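# Start dowel pins upright in every plate hole

## Task

Put a dowel pin into every hole of the plate and press each one down until its whole diameter is slightly inside the straight (non-chamfered) section of the hole, so that the pin is held upright. Full-depth insertion is not required.

## Robot and tools

Robot: two 6-joint arms, left_arm and right_arm, each with a parallel two-finger gripper. Their root links sit at about (+0.009, +0.304, +0.031) m for left_arm and (+0.032, -0.252, +0.042) m for right_arm, both almost unrotated about z. A two-camera stand is fixed behind them. Loose objects may occasionally be nudged by an outside push.

Frame: every reported hand position, orientation and velocity is in the scene frame. Its origin is at table-top height, halfway between the nominal bases. +x points out over the table, +z points up, and left_arm is on the +y side. The names do not match image sides. Printed hand poses can be wrong by a few centimetres, and more at long reach. end_effector_position (m) is the point between the finger pads, roughly 1 cm short of the fingertips. end_effector_quat_wxyz is the gripper orientation. The fingers point along the gripper's +z axis and close along its y axis.

Row layout, used by every moving call: one flat list of 14 numbers covers both arms, even if only one moves. Numbers 1-6 are left_arm joint angles, number 7 is the left opening, and numbers 8-14 are the same seven for right_arm. Joint order: waist, shoulder, elbow, wrist pitch, wrist yaw, wrist roll. Each is an absolute target angle in radians, on the same scale as Joint positions. They are not offsets. Stated ranges: waist -2.618..3.054, shoulder 0..3.142, elbow 0..3.142, wrist pitch -1.571..1.571, wrist yaw -1.571..1.571, wrist roll -2.094..2.094. The real ends may differ by up to 0.059 rad. A target more than 0.059 rad beyond a stated end, and further out than the joint's current angle, gets the call refused. Opening is absolute, from -1 (closed) to +1 (fully open). To keep a gripper unchanged, repeat its current command, because 0 is a real command. To keep a joint still, resend its "Joint targets" value. Each step, a joint's target is kept within 0.339 rad of its measured angle (waist, shoulder, elbow) or 2.2 rad (wrist joints). If a target would move the hand more than 200 mm, that arm's targets are scaled back.

Tools:
- execute_actions(actions, cameras): actions is a list of actions. Each action is a list of up to 15 rows, one row per 1/30 s control step, and a short action repeats its last row to fill 15 steps. No images are returned unless actions is empty or cameras asks for them. An empty list also returns the full state, including the scene number.
- move(target, speed, blend, opening_speed, grip_force, blocking, cameras): target is one 14-number row or a list of up to 15 rows, sharing at most 10 s. The joints travel in step, so hands follow curves, with no avoidance of obstacles or the other arm. speed is in rad/s for the joint with the farthest to go: 0.01-12.57, default 0.5, one value or one per target. blend is in rad (default 0 = stop at each target). opening_speed is how fast the opening changes, in units per second, 0.2 or more. grip_force is the pad force limit in newtons, 10-50, one value or one per arm. It persists, and lower values close slowly. blocking=false returns after about 0.5 s while motion continues, and a new move takes over from it. The result adds a "move:" line: done, off_target (resting more than 0.035 rad from target), moving, held (a check withheld steps or stopped the path) or fault. limits=held marks withheld steps. done does not prove contact or its absence.
- wait(seconds 0-10): lets time pass while holding the last commands, and returns early if a running move ends.
- stop(): brakes a running move.
- zoom_image(camera, region=[x0,y0,x1,y1]): pixel box, at most 504x504, on the latest image of cam_head_left, cam_head_right, cam_left_wrist or cam_right_wrist. All four images are 896x504.
- read_manual(section="licences"): licence text only.
- finished_scene(scene): ends the current scene irreversibly. The goal must hold without the robot.

Result lines: Joint positions (rad) per arm, ending with the gripper gap in metres (0.093 = fully open; it floors at 0). Joint velocities (rad/s, last = gap rate), shown as "within noise" or omitted when still. Joint targets: what the joints are being driven to now. Tool commands: current gripper commands. grip_measured: gripper motor position on the -1..+1 scale, possibly reading up to 0.02 high. Joint torques (N m, positive toward larger angles): they include arm weight and carry offsets and noise, and joints 1-3 wrap at ±28. Other lines: "joint sent to its limit", "joint command not followed" (the clearance check changed targets; it does not keep the grippers apart), MOTOR HOT (75 °C), and OVER-TEMPERATURE FAULT (90 °C: that arm folds up and stays idle; at 100 °C it goes limp).

Gripping: the pads meet at about -0.94, and each millimetre of object width adds about 0.0208. For full-force hold on a rigid flat part, command at least 0.24 below the width reading. Round pins may need lower. Keep sending that value to hold. To release, send well above the width reading. A sudden large drop in command can spike the force briefly. Pad force is about 50-65 N.

Cautions: do not drop pins or release them while they are moving. Never let anything leave the table. Avoid fast impacts and heavy pressing, especially on the plate, the table or fixed parts. Press with targets only slightly beyond contact, at low speed. Keep the arms from touching each other, and never close one gripper on the other's fingers. Avoid straining the wrist camera cables. Avoid long stretched-out holds or pushing against unreachable poses, which overheat motors. Friction and weight can leave joints short of their targets, and tiny turns may not happen. Meanwhile the simulation keeps running while you compose replies.

Each tool is called after "Call:" as name(argument=value, ...) on one line, values as JSON.

## Session

Call:
execute_actions(actions=[])

Scene clock: 0.00 s.
left_arm: end_effector_position=(+0.4033, +0.3535, +0.1213) grip_measured=+1.000 end_effector_quat_wxyz=(+0.566, -0.115, +0.815, +0.050) | right_arm: end_effector_position=(+0.4231, -0.2527, +0.1285) grip_measured=+1.000 end_effector_quat_wxyz=(+0.571, +0.032, +0.820, -0.023)
Joint positions: left_arm=[0.051 1.569 0.411 0.79 -0.159 -0.112 0.093] | right_arm=[0.061 1.57 0.371 0.842 0.121 0.044 0.093]
Joint velocities: within noise
Joint torques (N m): no reading
Motor temperatures (°C): left_arm=[27 34 36 34 27 25 31] | right_arm=[28 32 31 36 28 28 24]
Heat: left arm: 36 °C; right arm: 36 °C.
Joint targets: left_arm=[0.051 1.561 0.420 0.797 -0.159 -0.112] | right_arm=[0.061 1.563 0.378 0.843 0.121 0.044]
Tool commands: left_gripper/opening=+1.0 right_gripper/opening=+1.0

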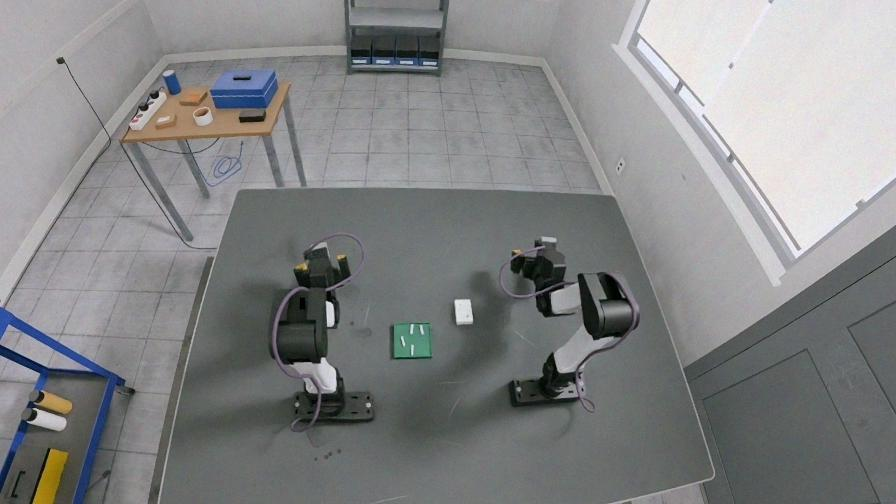

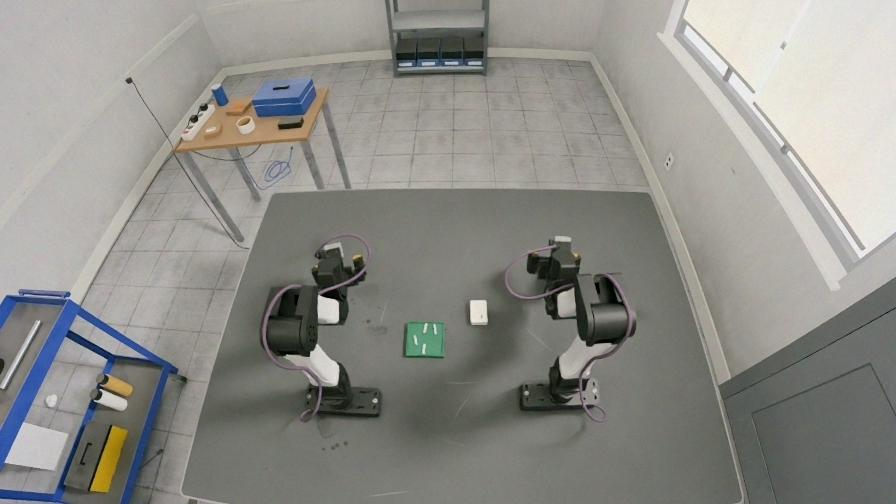

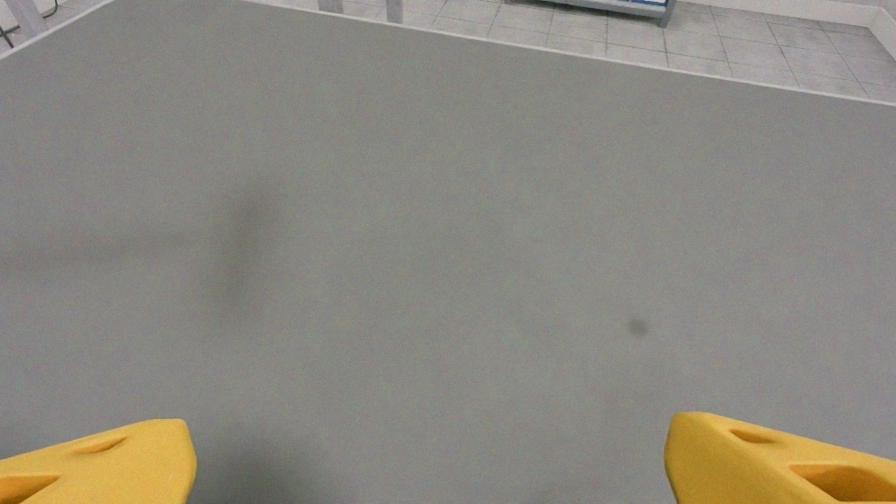

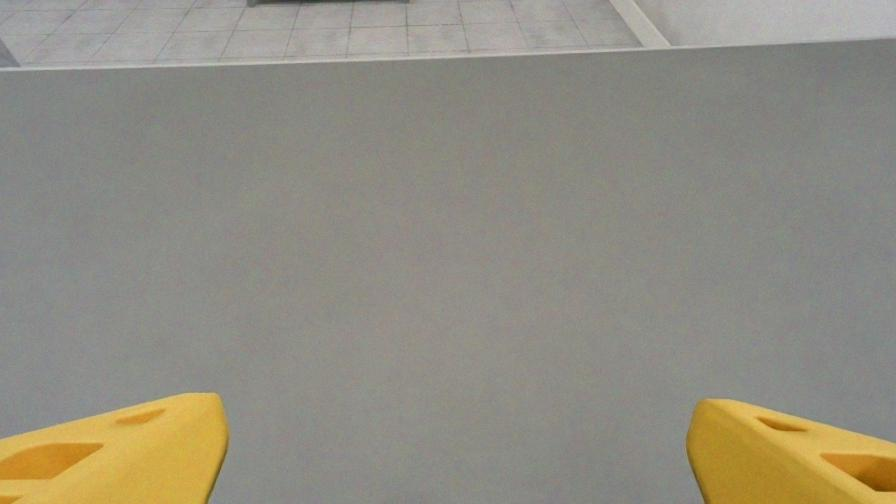

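Call:
zoom_image(camera="cam_head_right", region=[390, 280, 500, 370])

Call:
zoom_image(camera="cam_head_left", region=[380, 280, 490, 370])

Scaled by 4.582 from the camera's 896x504 image, which has a finer 1280x720 frame.

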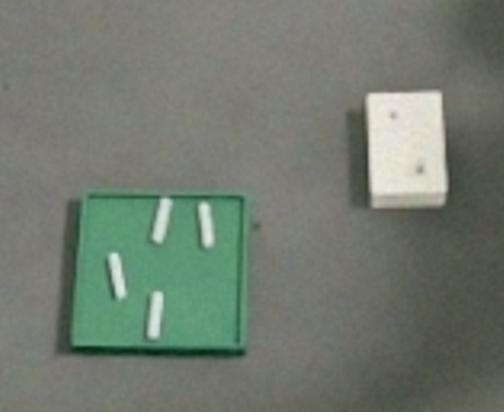

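Scaled by 4.582 from the camera's 896x504 image, which has a finer 1280x720 frame.

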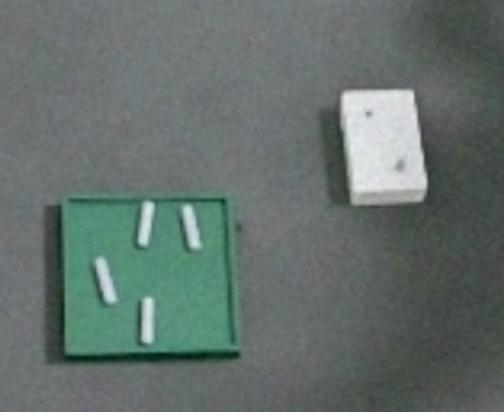

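Call:
move(target=[-0.95,1.317,1.212,-1.029,0,0,-0.4,0.061,1.563,0.378,0.843,0.121,0.044,1], speed=0.9, cameras=["cam_left_wrist"])

Scene clock: 59.73 s.
left_arm: end_effector_position=(+0.1897, +0.0601, +0.1994) grip_measured=-0.398 end_effector_quat_wxyz=(+0.178, +0.437, +0.878, -0.084) | right_arm: end_effector_position=(+0.4231, -0.2527, +0.1285) grip_measured=+1.000 end_effector_quat_wxyz=(+0.571, +0.032, +0.820, -0.023)
Joint positions: left_arm=[-0.946 1.336 1.184 -1.022 -0.014 -0.012 0.026] | right_arm=[0.061 1.57 0.371 0.842 0.121 0.044 0.093]
Joint torques (N m): left_arm=[-0.12 -6.71 10.45 1.09 0.08 0.07] | right_arm=[-0.05 -6.02 4.44 2.11 0.05 0.02]
Motor temperatures (°C): left_arm=[26 36 38 41 26 25 30] | right_arm=[28 37 33 46 27 27 24]
Heat: left arm: 41 °C; right arm: 46 °C.
Joint targets: left_arm=[-0.950 1.317 1.212 -1.029 0.000 0.000] | right_arm=[0.061 1.563 0.378 0.843 0.121 0.044]
move: done
Images, in order (width x height): cam_left_wrist 896x504.

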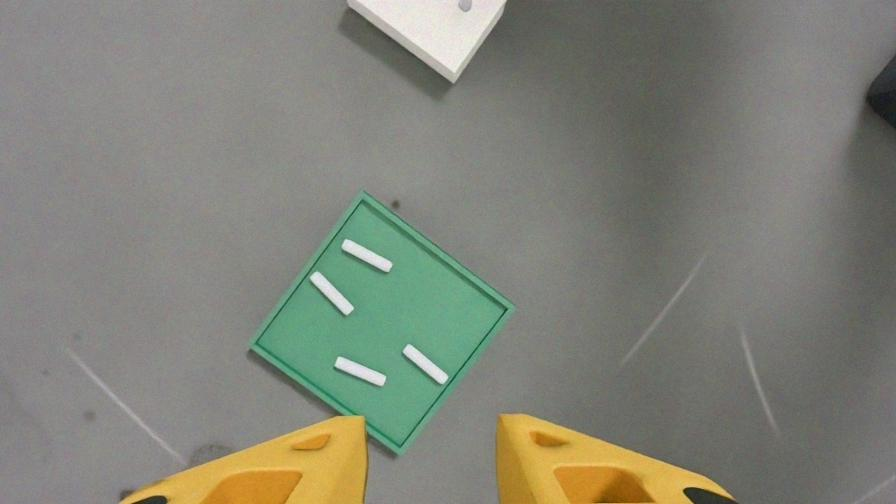

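Call:
move(target=[-0.763,1.90,1.27,-1.195,0.195,-0.573,-0.5,0.061,1.563,0.378,0.843,0.121,0.044,1], speed=0.7, cameras=["cam_left_wrist","cam_head_right"])

Scene clock: 102.37 s.
left_arm: end_effector_position=(+0.1865, +0.0934, +0.0629) grip_measured=-0.498 end_effector_quat_wxyz=(-0.156, +0.086, +0.984, +0.008) | right_arm: end_effector_position=(+0.4231, -0.2527, +0.1285) grip_measured=+1.000 end_effector_quat_wxyz=(+0.571, +0.032, +0.820, -0.023)
Joint positions: left_arm=[-0.766 1.893 1.245 -1.182 0.181 -0.561 0.021] | right_arm=[0.061 1.57 0.371 0.842 0.121 0.044 0.093]
Joint torques (N m): left_arm=[0.42 -7.34 8.38 -0.56 0.19 -0.16] | right_arm=[0.16 -5.93 4.25 2.07 0.06 0]
Heat: left arm: 40 °C; right arm: 48 °C.
Joint targets: left_arm=[-0.763 1.900 1.270 -1.195 0.195 -0.573] | right_arm=[0.061 1.563 0.378 0.843 0.121 0.044]
move: done
Images, in order (width x height): cam_head_right 896x504, cam_left_wrist 896x504.

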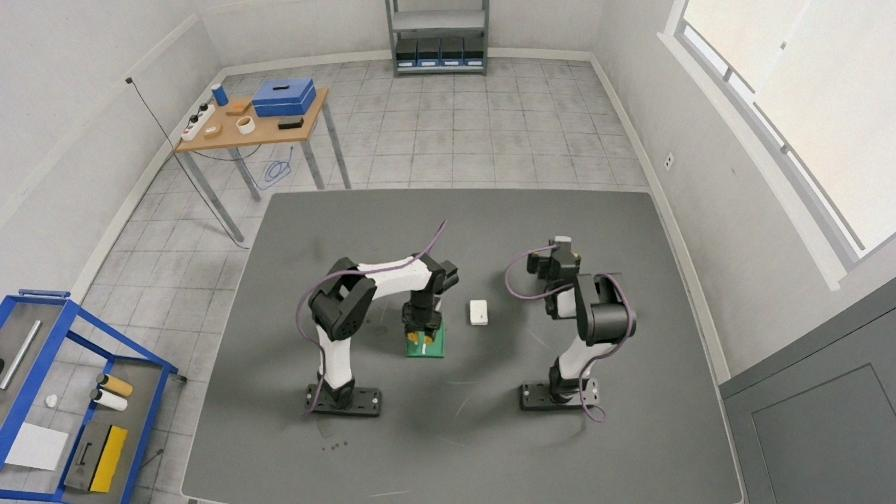

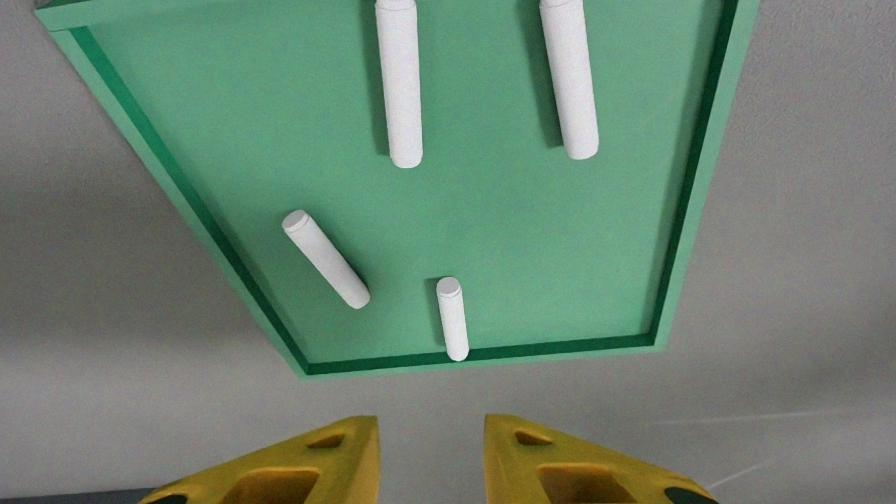

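Call:
move(target=[-0.806,1.923,1.121,-1.028,0.244,-0.712,-0.6,0.061,1.563,0.378,0.843,0.121,0.044,1], speed=0.5, cameras=["cam_left_wrist"])

Scene clock: 130.17 s.
left_arm: end_effector_position=(+0.1654, +0.0891, +0.0312) grip_measured=-0.598 end_effector_quat_wxyz=(-0.171, +0.032, +0.985, +0.003) | right_arm: end_effector_position=(+0.4231, -0.2527, +0.1285) grip_measured=+1.000 end_effector_quat_wxyz=(+0.571, +0.032, +0.820, -0.023)
Joint positions: left_arm=[-0.802 1.913 1.124 -1.041 0.23 -0.699 0.016] | right_arm=[0.061 1.57 0.371 0.842 0.121 0.044 0.093]
Joint torques (N m): left_arm=[-0.14 -6.94 5.12 -0.25 0.16 -0.12] | right_arm=[-0.13 -5.87 4.59 2.07 0.05 -0.02]
Motor temperatures (°C): left_arm=[26 38 39 35 26 25 30] | right_arm=[28 38 34 50 27 27 24]
Heat: left arm: 39 °C; right arm: 50 °C.
Joint targets: left_arm=[-0.806 1.923 1.121 -1.028 0.244 -0.712] | right_arm=[0.061 1.563 0.378 0.843 0.121 0.044]
move: done
Images, in order (width x height): cam_left_wrist 896x504.

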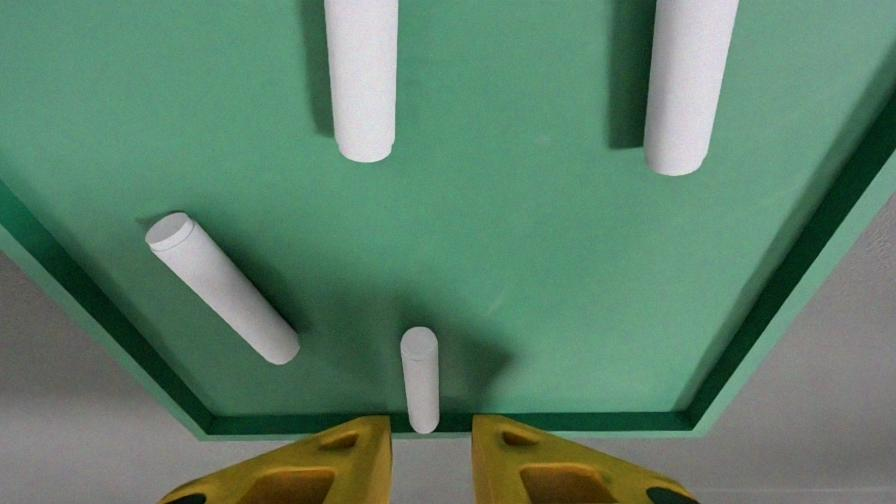

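Call:
move(target=[-0.813,1.944,1.068,-0.958,0.245,-0.713,-0.6,0.061,1.563,0.378,0.843,0.121,0.044,1], speed=0.2, cameras=["cam_left_wrist"])

Scene clock: 143.37 s.
left_arm: end_effector_position=(+0.1608, +0.0889, +0.0263) grip_measured=-0.598 end_effector_quat_wxyz=(-0.176, +0.032, +0.984, -0.003) | right_arm: end_effector_position=(+0.4231, -0.2527, +0.1285) grip_measured=+1.000 end_effector_quat_wxyz=(+0.571, +0.032, +0.820, -0.023)
Joint positions: left_arm=[-0.805 1.913 1.099 -1.014 0.247 -0.7 0.016] | right_arm=[0.061 1.57 0.371 0.842 0.121 0.044 0.093]
Joint torques (N m): left_arm=[-0.61 -5 2.22 0.22 0.01 -0.16] | right_arm=[-0.21 -6.12 4.46 2.07 0.02 0.05]
Heat: left arm: 39 °C; right arm: 50 °C.
Joint targets: left_arm=[-0.813 1.944 1.068 -0.958 0.245 -0.713] | right_arm=[0.061 1.563 0.378 0.843 0.121 0.044]
move: off_target (left_arm); left_arm: the wrist pitch is farthest, 0.056 rad from its target
Images, in order (width x height): cam_left_wrist 896x504.

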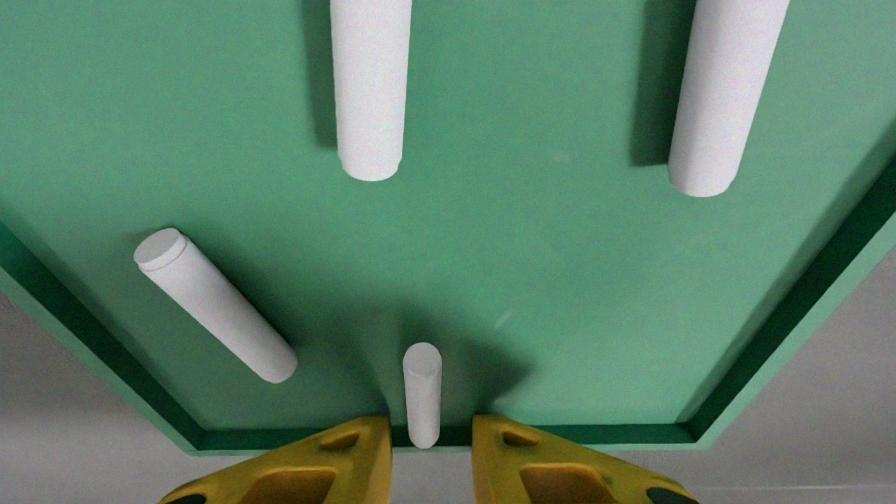

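Call:
move(target=[-0.779,1.941,1.162,-1.06,0.232,-0.688,-0.6,0.061,1.563,0.378,0.843,0.121,0.044,1], speed=0.3, cameras=["cam_left_wrist"])

Scene clock: 154.23 s.
left_arm: end_effector_position=(+0.1694, +0.0882, +0.0310) grip_measured=-0.598 end_effector_quat_wxyz=(-0.179, +0.022, +0.984, -0.003) | right_arm: end_effector_position=(+0.4231, -0.2527, +0.1285) grip_measured=+1.000 end_effector_quat_wxyz=(+0.571, +0.032, +0.820, -0.023)
Joint positions: left_arm=[-0.783 1.928 1.141 -1.047 0.247 -0.699 0.016] | right_arm=[0.061 1.57 0.371 0.842 0.121 0.044 0.093]
Joint torques (N m): left_arm=[0.61 -6.79 7.65 -0.58 -0.11 0.08] | right_arm=[-0.05 -5.89 4.48 2.06 0.04 -0.03]
Heat: left arm: 38 °C; right arm: 51 °C.
Joint targets: left_arm=[-0.779 1.941 1.162 -1.060 0.232 -0.688] | right_arm=[0.061 1.563 0.378 0.843 0.121 0.044]
move: done
Images, in order (width x height): cam_left_wrist 896x504.

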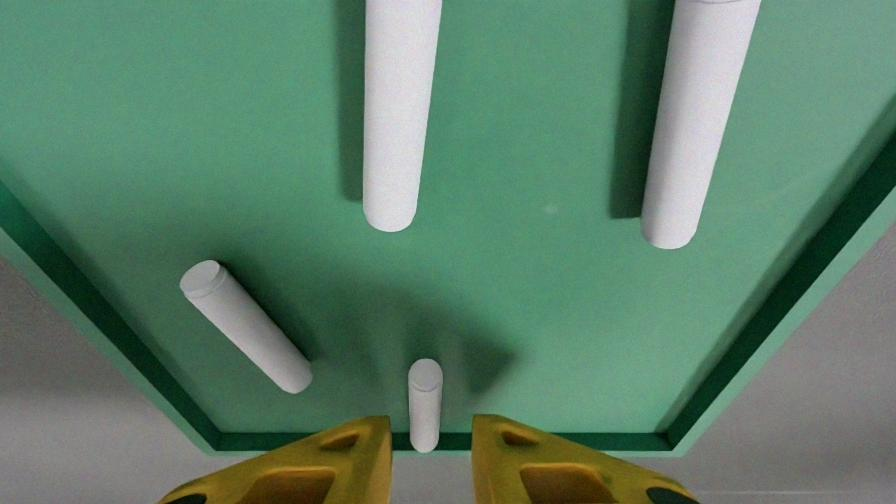

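Call:
move(target=[-0.770,1.959,1.155,-1.035,0.232,-0.688,-0.6,0.061,1.563,0.378,0.843,0.121,0.044,1], speed=0.2, cameras=["cam_left_wrist"])

Scene clock: 166.03 s.
left_arm: end_effector_position=(+0.1696, +0.0907, +0.0271) grip_measured=-0.598 end_effector_quat_wxyz=(-0.185, +0.017, +0.983, +0.002) | right_arm: end_effector_position=(+0.4231, -0.2527, +0.1285) grip_measured=+1.000 end_effector_quat_wxyz=(+0.571, +0.032, +0.820, -0.023)
Joint positions: left_arm=[-0.776 1.944 1.141 -1.048 0.247 -0.699 0.016] | right_arm=[0.061 1.57 0.371 0.842 0.121 0.044 0.093]
Joint torques (N m): left_arm=[0.75 -6.68 6.86 -0.32 -0.11 0.07] | right_arm=[-0.27 -5.96 4.63 2.06 0.03 -0.01]
Heat: left arm: 38 °C; right arm: 51 °C.
Joint targets: left_arm=[-0.770 1.959 1.155 -1.035 0.232 -0.688] | right_arm=[0.061 1.563 0.378 0.843 0.121 0.044]
move: done
Images, in order (width x height): cam_left_wrist 896x504.

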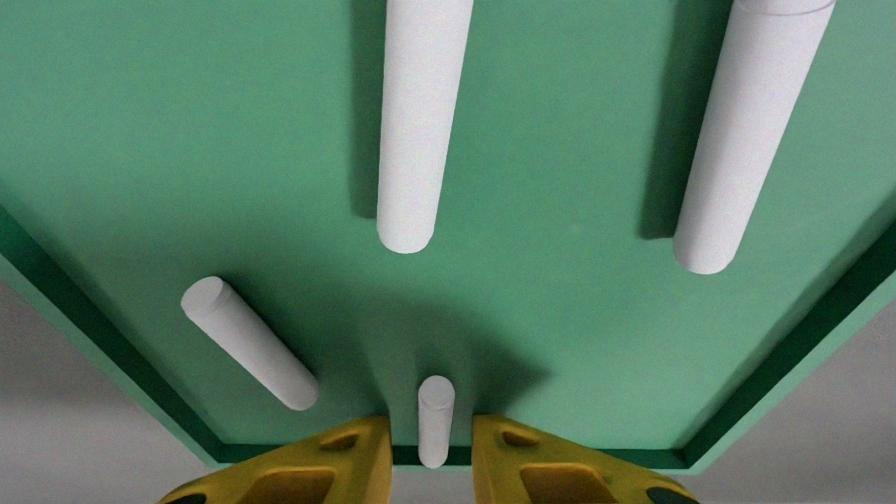

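Call:
move(target=[-0.772,1.973,1.143,-1.009,0.232,-0.688,-0.6,0.061,1.563,0.378,0.843,0.121,0.044,1], speed=0.2, cameras=["cam_left_wrist","cam_head_right"])

Call:
zoom_image(camera="cam_head_right", region=[390, 290, 480, 370])

Scene clock: 171.67 s.
left_arm: end_effector_position=(+0.1695, +0.0908, +0.0262) grip_measured=-0.598 end_effector_quat_wxyz=(-0.185, +0.018, +0.982, +0.003) | right_arm: end_effector_position=(+0.4231, -0.2527, +0.1285) grip_measured=+1.000 end_effector_quat_wxyz=(+0.571, +0.032, +0.820, -0.023)
Joint positions: left_arm=[-0.776 1.948 1.141 -1.046 0.247 -0.697 0.016] | right_arm=[0.061 1.57 0.371 0.842 0.121 0.044 0.093]
Joint torques (N m): left_arm=[0.53 -5.81 5.63 -0.05 -0.11 0.06] | right_arm=[-0.13 -5.91 4.57 2 0.1 -0.03]
Heat: left arm: 38 °C; right arm: 51 °C.
Joint targets: left_arm=[-0.772 1.973 1.143 -1.009 0.232 -0.688] | right_arm=[0.061 1.563 0.378 0.843 0.121 0.044]
move: off_target (left_arm); left_arm: the wrist pitch is farthest, 0.037 rad from its target
Images, in order (width x height): cam_head_right 896x504, cam_left_wrist 896x504.

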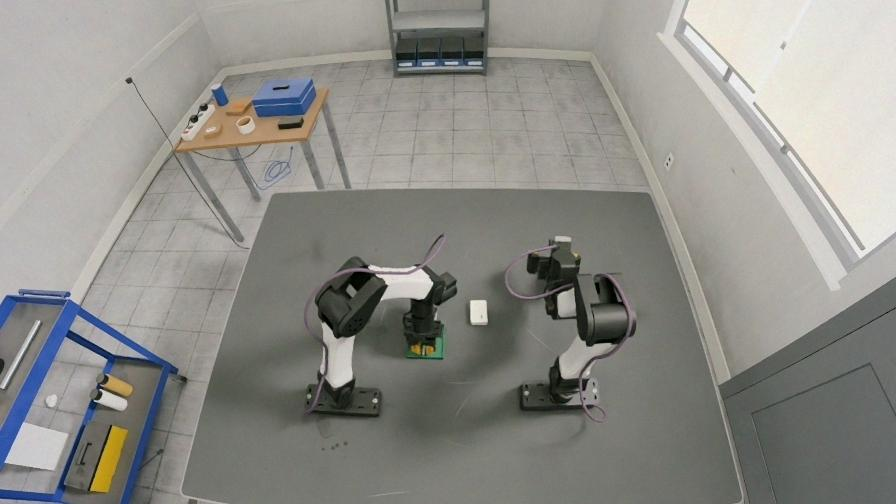

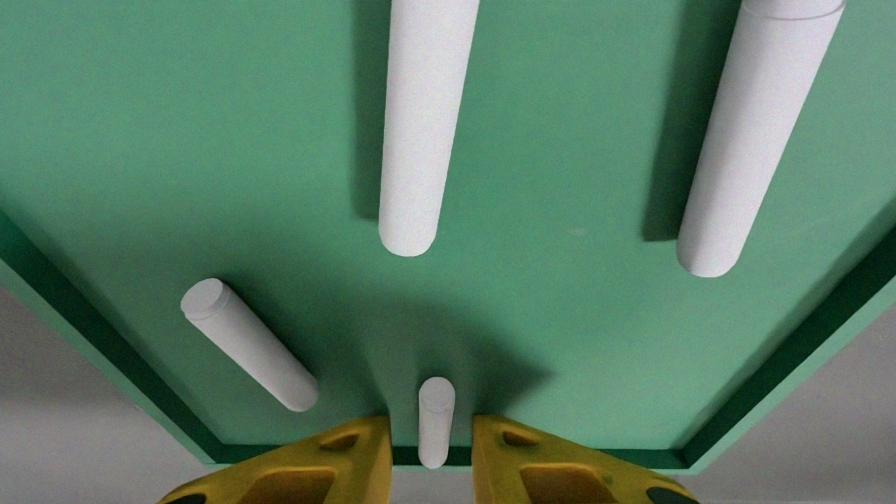

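Scaled by 5.600 from the camera's 896x504 image, which has a finer 1280x720 frame.

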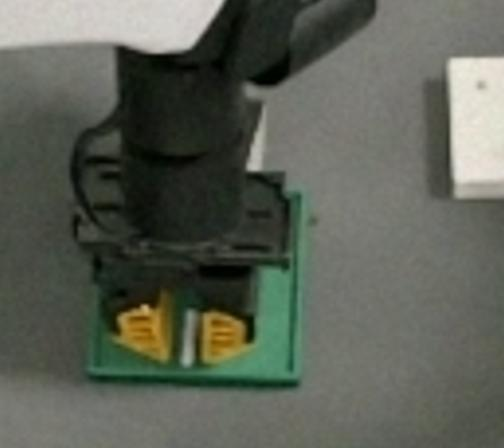

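Call:
move(target=[-0.776,1.966,1.152,-1.030,0.247,-0.697,-1,0.061,1.563,0.378,0.843,0.121,0.044,1], speed=0.2, grip_force=[25,50], cameras=["cam_left_wrist"])

Scene clock: 175.90 s.
left_arm: end_effector_position=(+0.1693, +0.0880, +0.0262) grip_measured=-0.872 end_effector_quat_wxyz=(-0.187, +0.017, +0.982, -0.004) | right_arm: end_effector_position=(+0.4231, -0.2527, +0.1285) grip_measured=+1.000 end_effector_quat_wxyz=(+0.571, +0.032, +0.820, -0.023)
Joint positions: left_arm=[-0.776 1.948 1.141 -1.039 0.26 -0.697 0.003] | right_arm=[0.061 1.57 0.371 0.842 0.121 0.044 0.093]
Joint torques (N m): left_arm=[0.27 -6.34 6.56 -0.36 -0.09 -0.03] | right_arm=[0.1 -5.67 4.49 2.05 -0.01 -0.04]
Heat: left arm: 38 °C; right arm: 52 °C.
Joint targets: left_arm=[-0.776 1.966 1.152 -1.030 0.247 -0.697] | right_arm=[0.061 1.563 0.378 0.843 0.121 0.044]
grip_force (N): 25, 50
move: done
Images, in order (width x height): cam_left_wrist 896x504.

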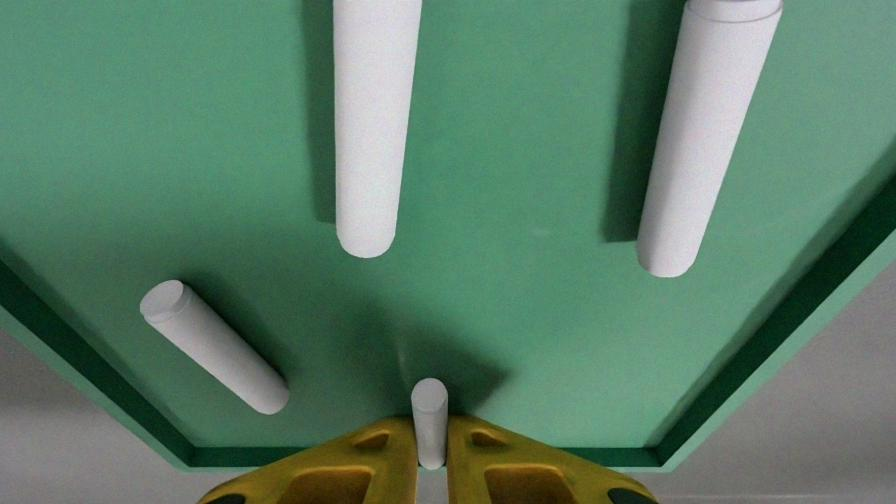

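Call:
move(target=[-0.776,1.850,1.26,-1.26,0.247,-0.697,-1,0.061,1.563,0.378,0.843,0.121,0.044,1], speed=0.25, grip_force=50, cameras=["cam_left_wrist"])

Scene clock: 180.80 s.
left_arm: end_effector_position=(+0.1641, +0.0932, +0.0705) grip_measured=-0.959 end_effector_quat_wxyz=(-0.204, +0.014, +0.979, +0.012) | right_arm: end_effector_position=(+0.4231, -0.2527, +0.1285) grip_measured=+1.000 end_effector_quat_wxyz=(+0.571, +0.032, +0.820, -0.023)
Joint positions: left_arm=[-0.776 1.885 1.237 -1.246 0.26 -0.697 0] | right_arm=[0.061 1.57 0.371 0.842 0.121 0.044 0.093]
Joint torques (N m): left_arm=[0.17 -10.99 8.01 -0.75 -0.08 -0.04] | right_arm=[-0.08 -5.91 4.52 2.1 0.07 0.01]
Heat: left arm: 38 °C; right arm: 52 °C.
Joint targets: left_arm=[-0.776 1.850 1.260 -1.260 0.247 -0.697] | right_arm=[0.061 1.563 0.378 0.843 0.121 0.044]
move: done
Images, in order (width x height): cam_left_wrist 896x504.

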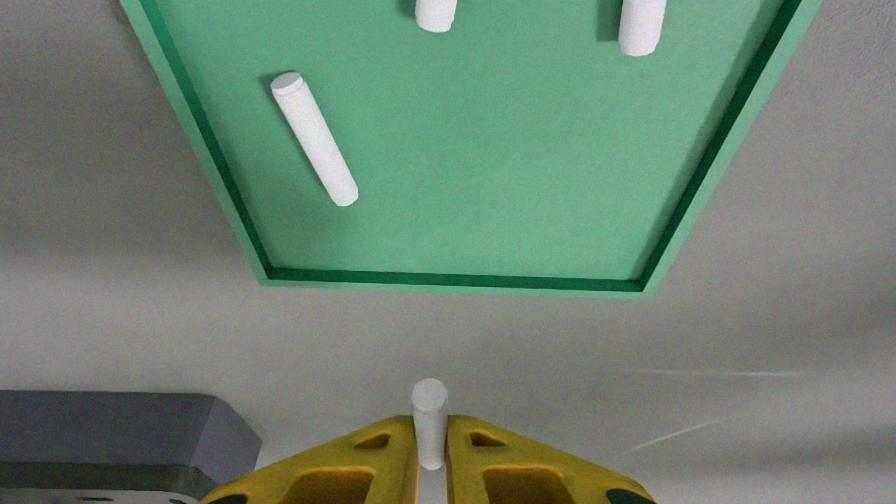

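Call:
move(target=[[-0.85,1.55,1.1,-0.6,0.1,-0.4,-1,0.3,1.1,0.378,0.3,0.08,0.03,0],[-0.9925,1.82,0.69,0.786,0,0,-1,0.632,0.342,0.328,-0.536,0,0,-0.9]], speed=0.8, blend=0.15, cameras=["all"])

Scene clock: 231.73 s.
left_arm: end_effector_position=(+0.2694, -0.0894, +0.1242) grip_measured=-0.960 end_effector_quat_wxyz=(+0.501, +0.384, +0.724, -0.278) | right_arm: end_effector_position=(+0.2185, -0.1231, +0.1814) grip_measured=-0.898 end_effector_quat_wxyz=(+0.475, -0.256, +0.829, +0.147)
Joint positions: left_arm=[-0.988 1.807 0.696 0.76 0.013 -0.013 0] | right_arm=[0.624 0.35 0.343 -0.524 0.011 0.007 0.002]
Joint torques (N m): left_arm=[-0.24 -6.68 5.81 2.63 -0.19 0.08] | right_arm=[0.53 0.88 4.7 1.87 -0.13 -0.1]
Heat: left arm: 42 °C; right arm: 53 °C.
Joint targets: left_arm=[-0.992 1.820 0.690 0.786 0.000 0.000] | right_arm=[0.632 0.342 0.328 -0.536 0.000 0.000]
move: done

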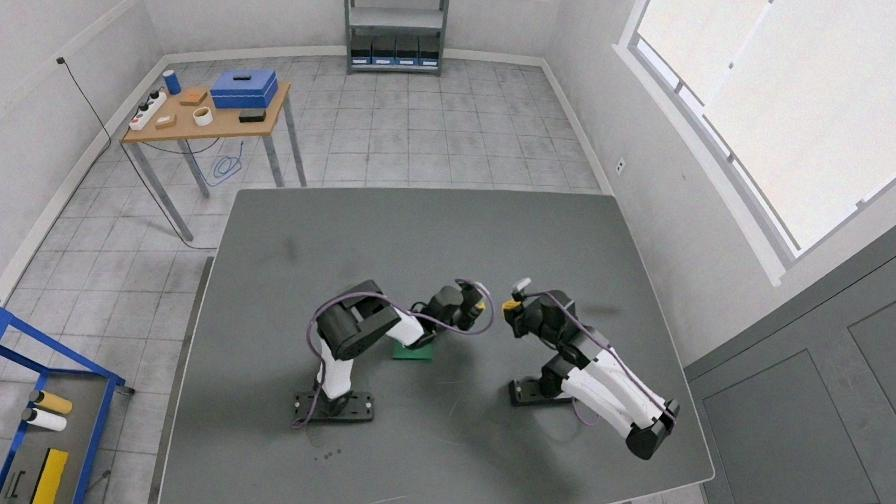

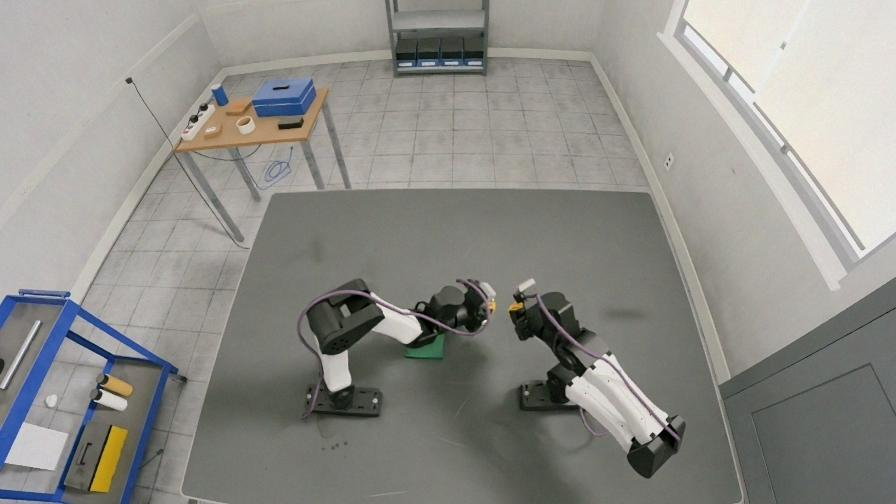

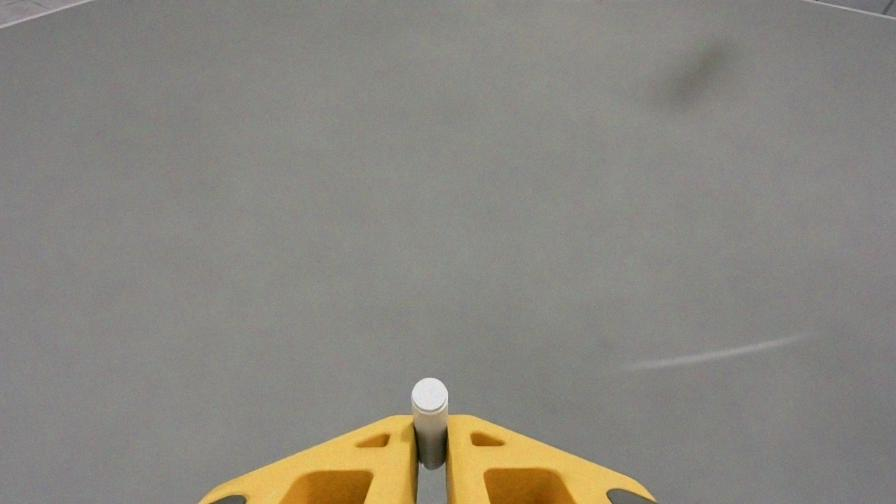

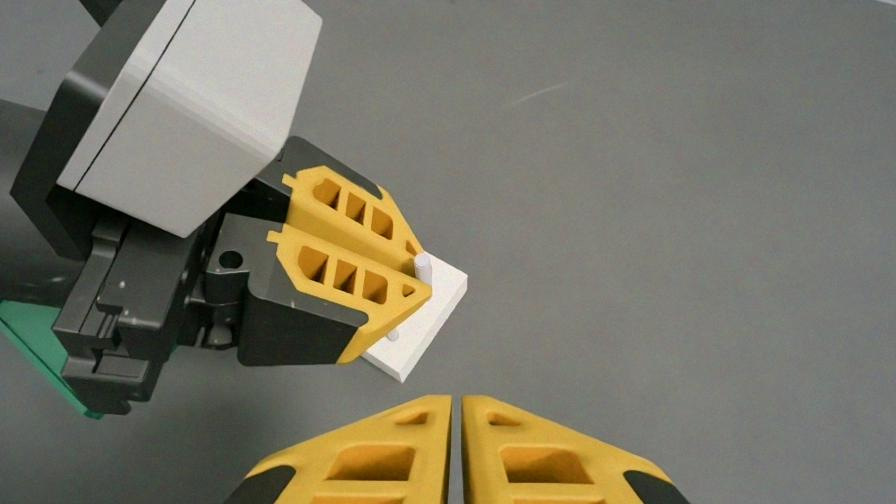

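Call:
zoom_image(camera="cam_right_wrist", region=[320, 210, 500, 390])

Scaled by 2.800 from the camera's 896x504 image, which has a finer 1280x720 frame.

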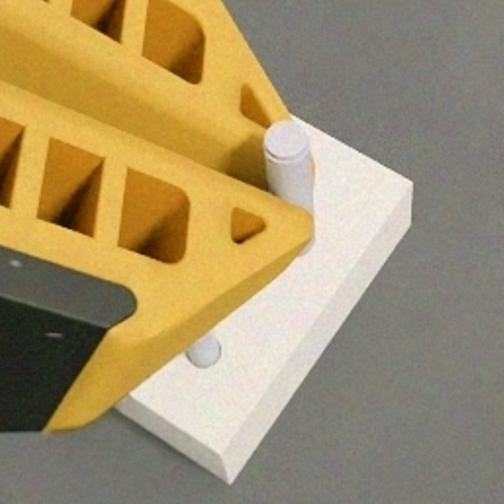

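Call:
move(target=[-0.958,1.92,0.569,0.974,-0.013,0.02,-1,0.632,0.342,0.328,-0.536,0,0,-0.9], speed=0.4, cameras=["cam_left_wrist","cam_right_wrist"])

Call:
zoom_image(camera="cam_right_wrist", region=[300, 240, 480, 390])

Call:
zoom_image(camera="cam_left_wrist", region=[340, 354, 520, 504])

Scene clock: 258.10 s.
left_arm: end_effector_position=(+0.2669, -0.0614, +0.0770) grip_measured=-0.960 end_effector_quat_wxyz=(+0.496, +0.384, +0.736, -0.254) | right_arm: end_effector_position=(+0.2185, -0.1231, +0.1814) grip_measured=-0.898 end_effector_quat_wxyz=(+0.475, -0.256, +0.829, +0.147)
Joint positions: left_arm=[-0.962 1.909 0.573 0.949 0 0.008 0] | right_arm=[0.624 0.35 0.343 -0.524 0.011 0.007 0.002]
Joint torques (N m): left_arm=[0.59 -6.63 4.88 2.6 -0.19 0.06] | right_arm=[0.51 0.7 4.7 1.88 -0.1 -0.08]
Motor temperatures (°C): left_arm=[26 39 38 41 26 25 32] | right_arm=[27 34 35 54 26 27 24]
Heat: left arm: 41 °C; right arm: 54 °C.
Joint targets: left_arm=[-0.958 1.920 0.569 0.974 -0.013 0.020] | right_arm=[0.632 0.342 0.328 -0.536 0.000 0.000]
move: done
Images, in order (width x height): cam_left_wrist 896x504, cam_right_wrist 896x504.

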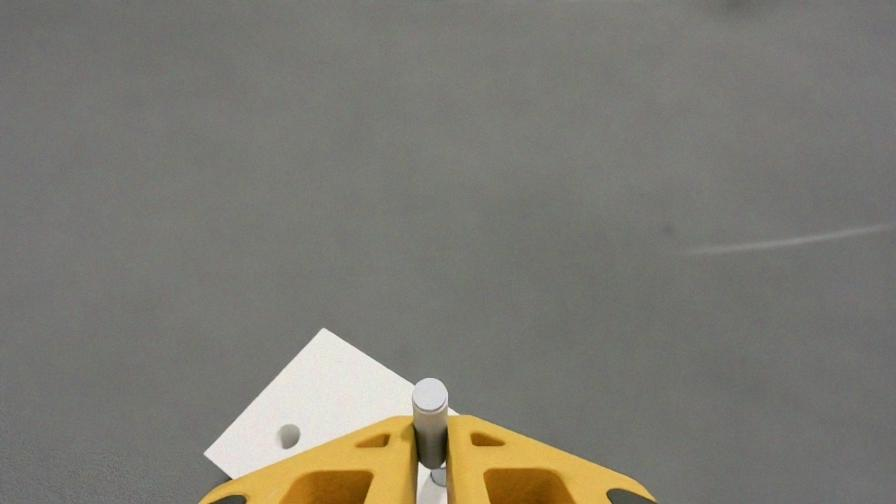

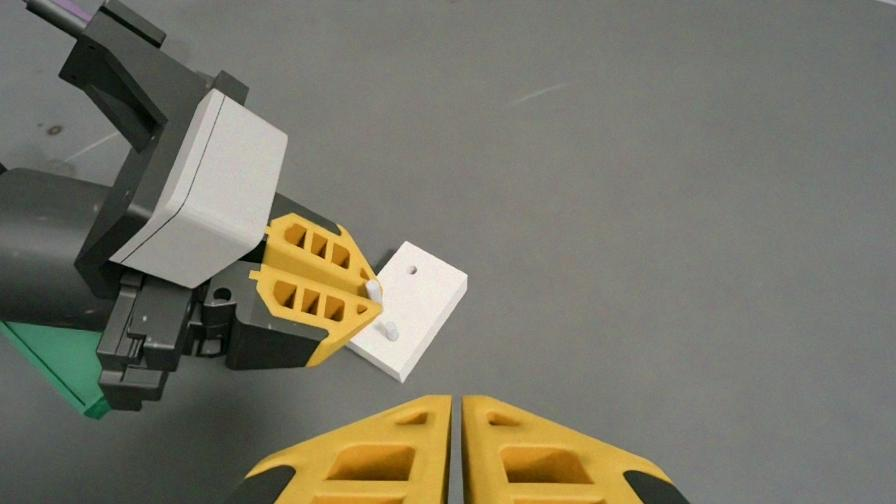

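Scaled by 2.800 from the camera's 896x504 image, which has a finer 1280x720 frame.

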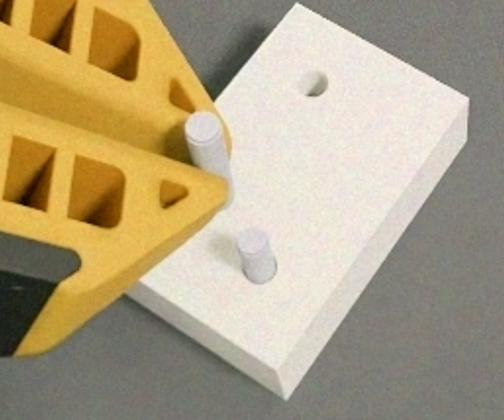

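Scaled by 2.800 from the camera's 896x504 image, which has a finer 1280x720 frame.

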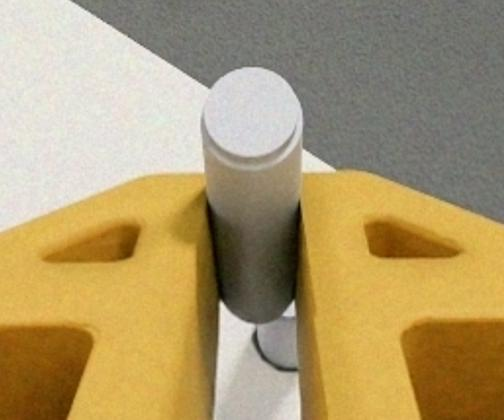

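Call:
move(target=[-0.865,2.031,0.632,1.023,-0.013,0.02,-1,0.632,0.342,0.328,-0.536,0,0,-0.9], speed=0.3, cameras=["cam_left_wrist","cam_right_wrist"])

Call:
zoom_image(camera="cam_right_wrist", region=[340, 220, 490, 340])

Call:
zoom_image(camera="cam_left_wrist", region=[340, 354, 520, 504])

Scene clock: 277.17 s.
left_arm: end_effector_position=(+0.3062, -0.0414, +0.0540) grip_measured=-0.960 end_effector_quat_wxyz=(+0.500, +0.351, +0.759, -0.226) | right_arm: end_effector_position=(+0.2185, -0.1231, +0.1814) grip_measured=-0.898 end_effector_quat_wxyz=(+0.475, -0.256, +0.829, +0.147)
Joint positions: left_arm=[-0.868 2.017 0.611 0.998 -0.003 0.008 0] | right_arm=[0.624 0.35 0.343 -0.524 0.011 0.007 0.002]
Joint torques (N m): left_arm=[0.35 -6.86 6.94 2.59 -0.16 0.06] | right_arm=[0.9 0.62 4.59 1.81 -0.06 -0.14]
Heat: left arm: 40 °C; right arm: 54 °C.
Joint targets: left_arm=[-0.865 2.031 0.632 1.023 -0.013 0.020] | right_arm=[0.632 0.342 0.328 -0.536 0.000 0.000]
move: done
Images, in order (width x height): cam_left_wrist 896x504, cam_right_wrist 896x504.

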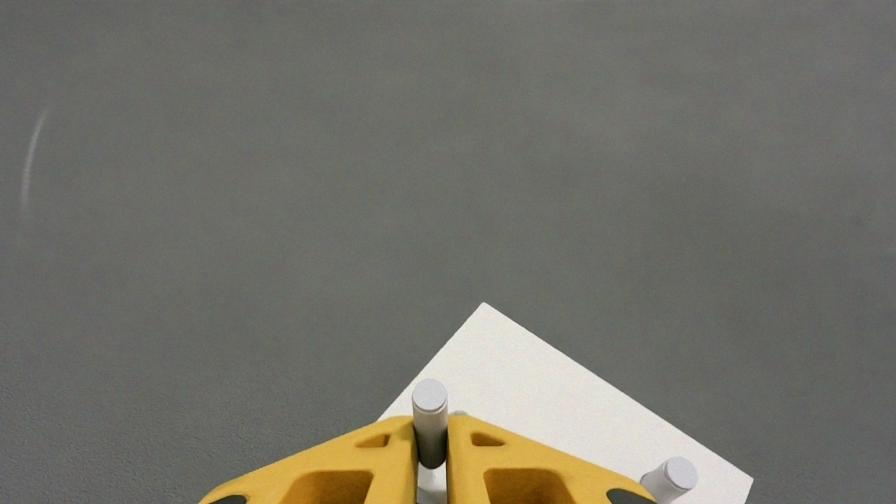

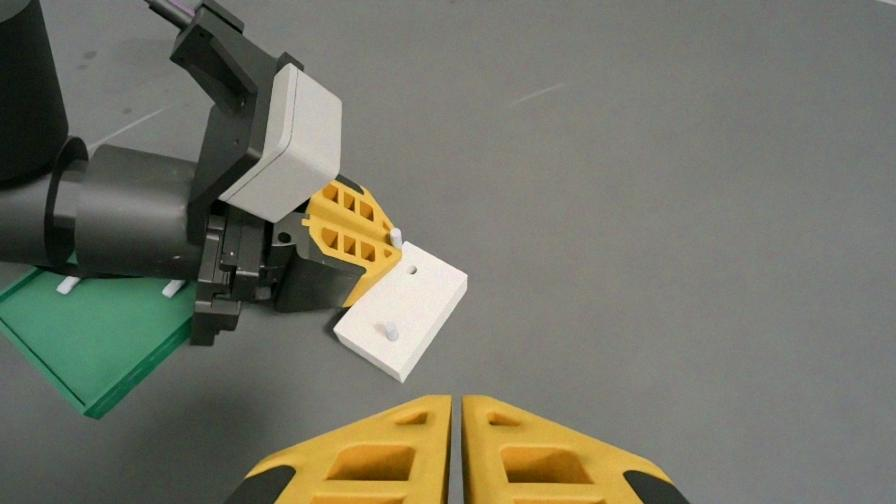

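Scaled by 3.360 from the camera's 896x504 image, which has a finer 1280x720 frame.

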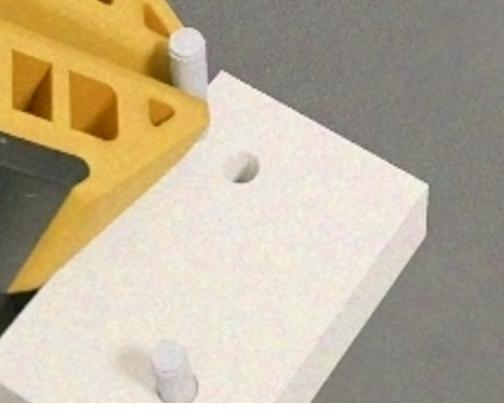

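Scaled by 2.800 from the camera's 896x504 image, which has a finer 1280x720 frame.

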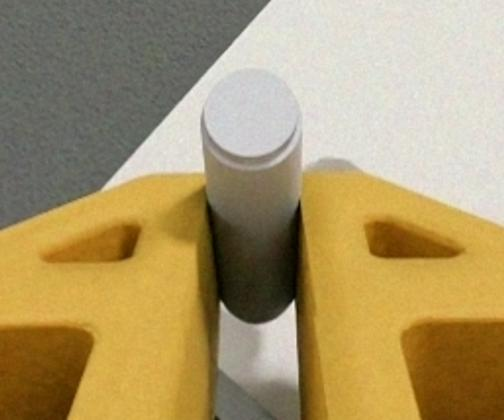

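Call:
move(target=[-0.879,2.044,0.660,1.008,-0.013,0.02,-1,0.632,0.342,0.328,-0.536,0,0,-0.9], speed=0.2, cameras=["cam_left_wrist","cam_right_wrist"])

Call:
zoom_image(camera="cam_right_wrist", region=[340, 220, 490, 340])

Call:
zoom_image(camera="cam_left_wrist", region=[340, 354, 520, 504])

Scene clock: 296.73 s.
left_arm: end_effector_position=(+0.3093, -0.0496, +0.0582) grip_measured=-0.960 end_effector_quat_wxyz=(+0.506, +0.351, +0.753, -0.230) | right_arm: end_effector_position=(+0.2185, -0.1231, +0.1814) grip_measured=-0.898 end_effector_quat_wxyz=(+0.475, -0.256, +0.829, +0.147)
Joint positions: left_arm=[-0.874 2.029 0.639 0.998 -0.003 0.008 0] | right_arm=[0.624 0.35 0.343 -0.524 0.011 0.007 0.002]
Joint torques (N m): left_arm=[-0.28 -6.93 7.05 2.43 -0.15 0.07] | right_arm=[0.62 0.92 4.55 1.85 -0.13 -0.06]
Motor temperatures (°C): left_arm=[25 37 37 41 26 25 32] | right_arm=[27 32 35 55 26 27 24]
Heat: left arm: 41 °C; right arm: 55 °C.
Joint targets: left_arm=[-0.879 2.044 0.660 1.008 -0.013 0.020] | right_arm=[0.632 0.342 0.328 -0.536 0.000 0.000]
move: done
Images, in order (width x height): cam_left_wrist 896x504, cam_right_wrist 896x504.

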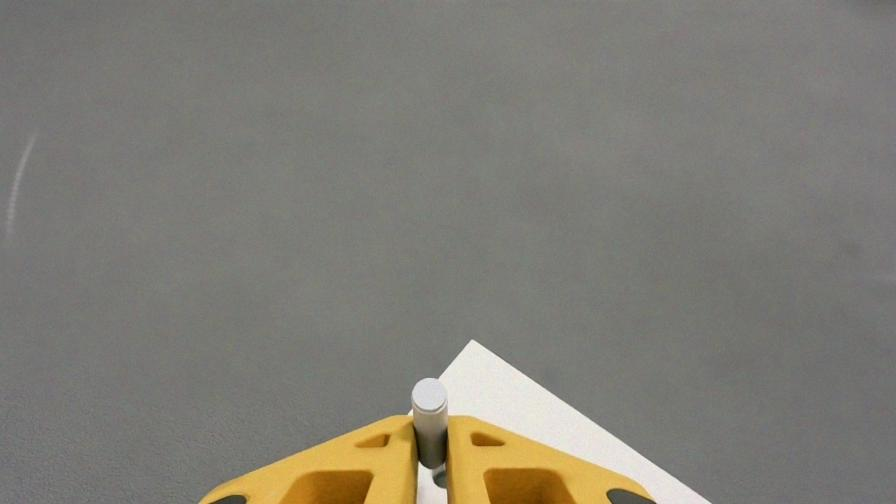

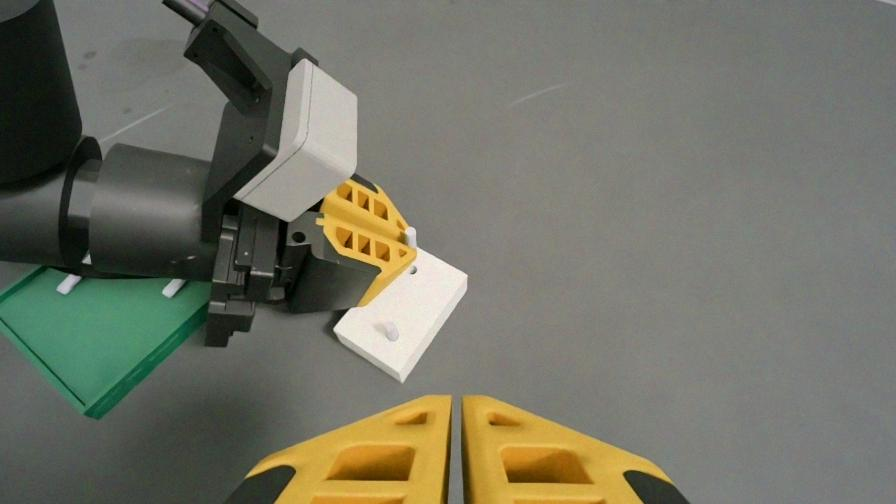

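Scaled by 3.360 from the camera's 896x504 image, which has a finer 1280x720 frame.

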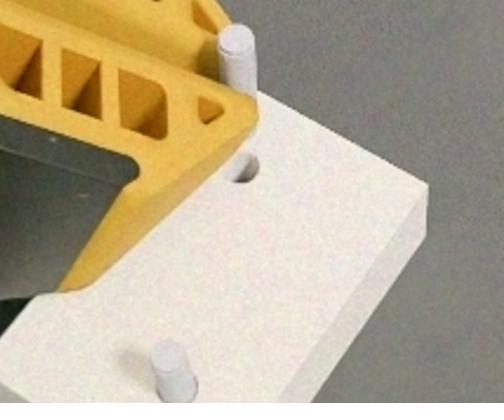

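Scaled by 2.800 from the camera's 896x504 image, which has a finer 1280x720 frame.

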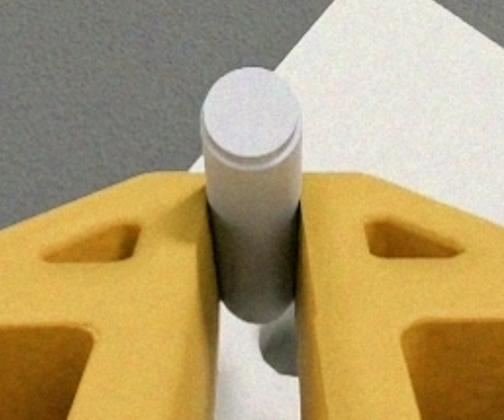

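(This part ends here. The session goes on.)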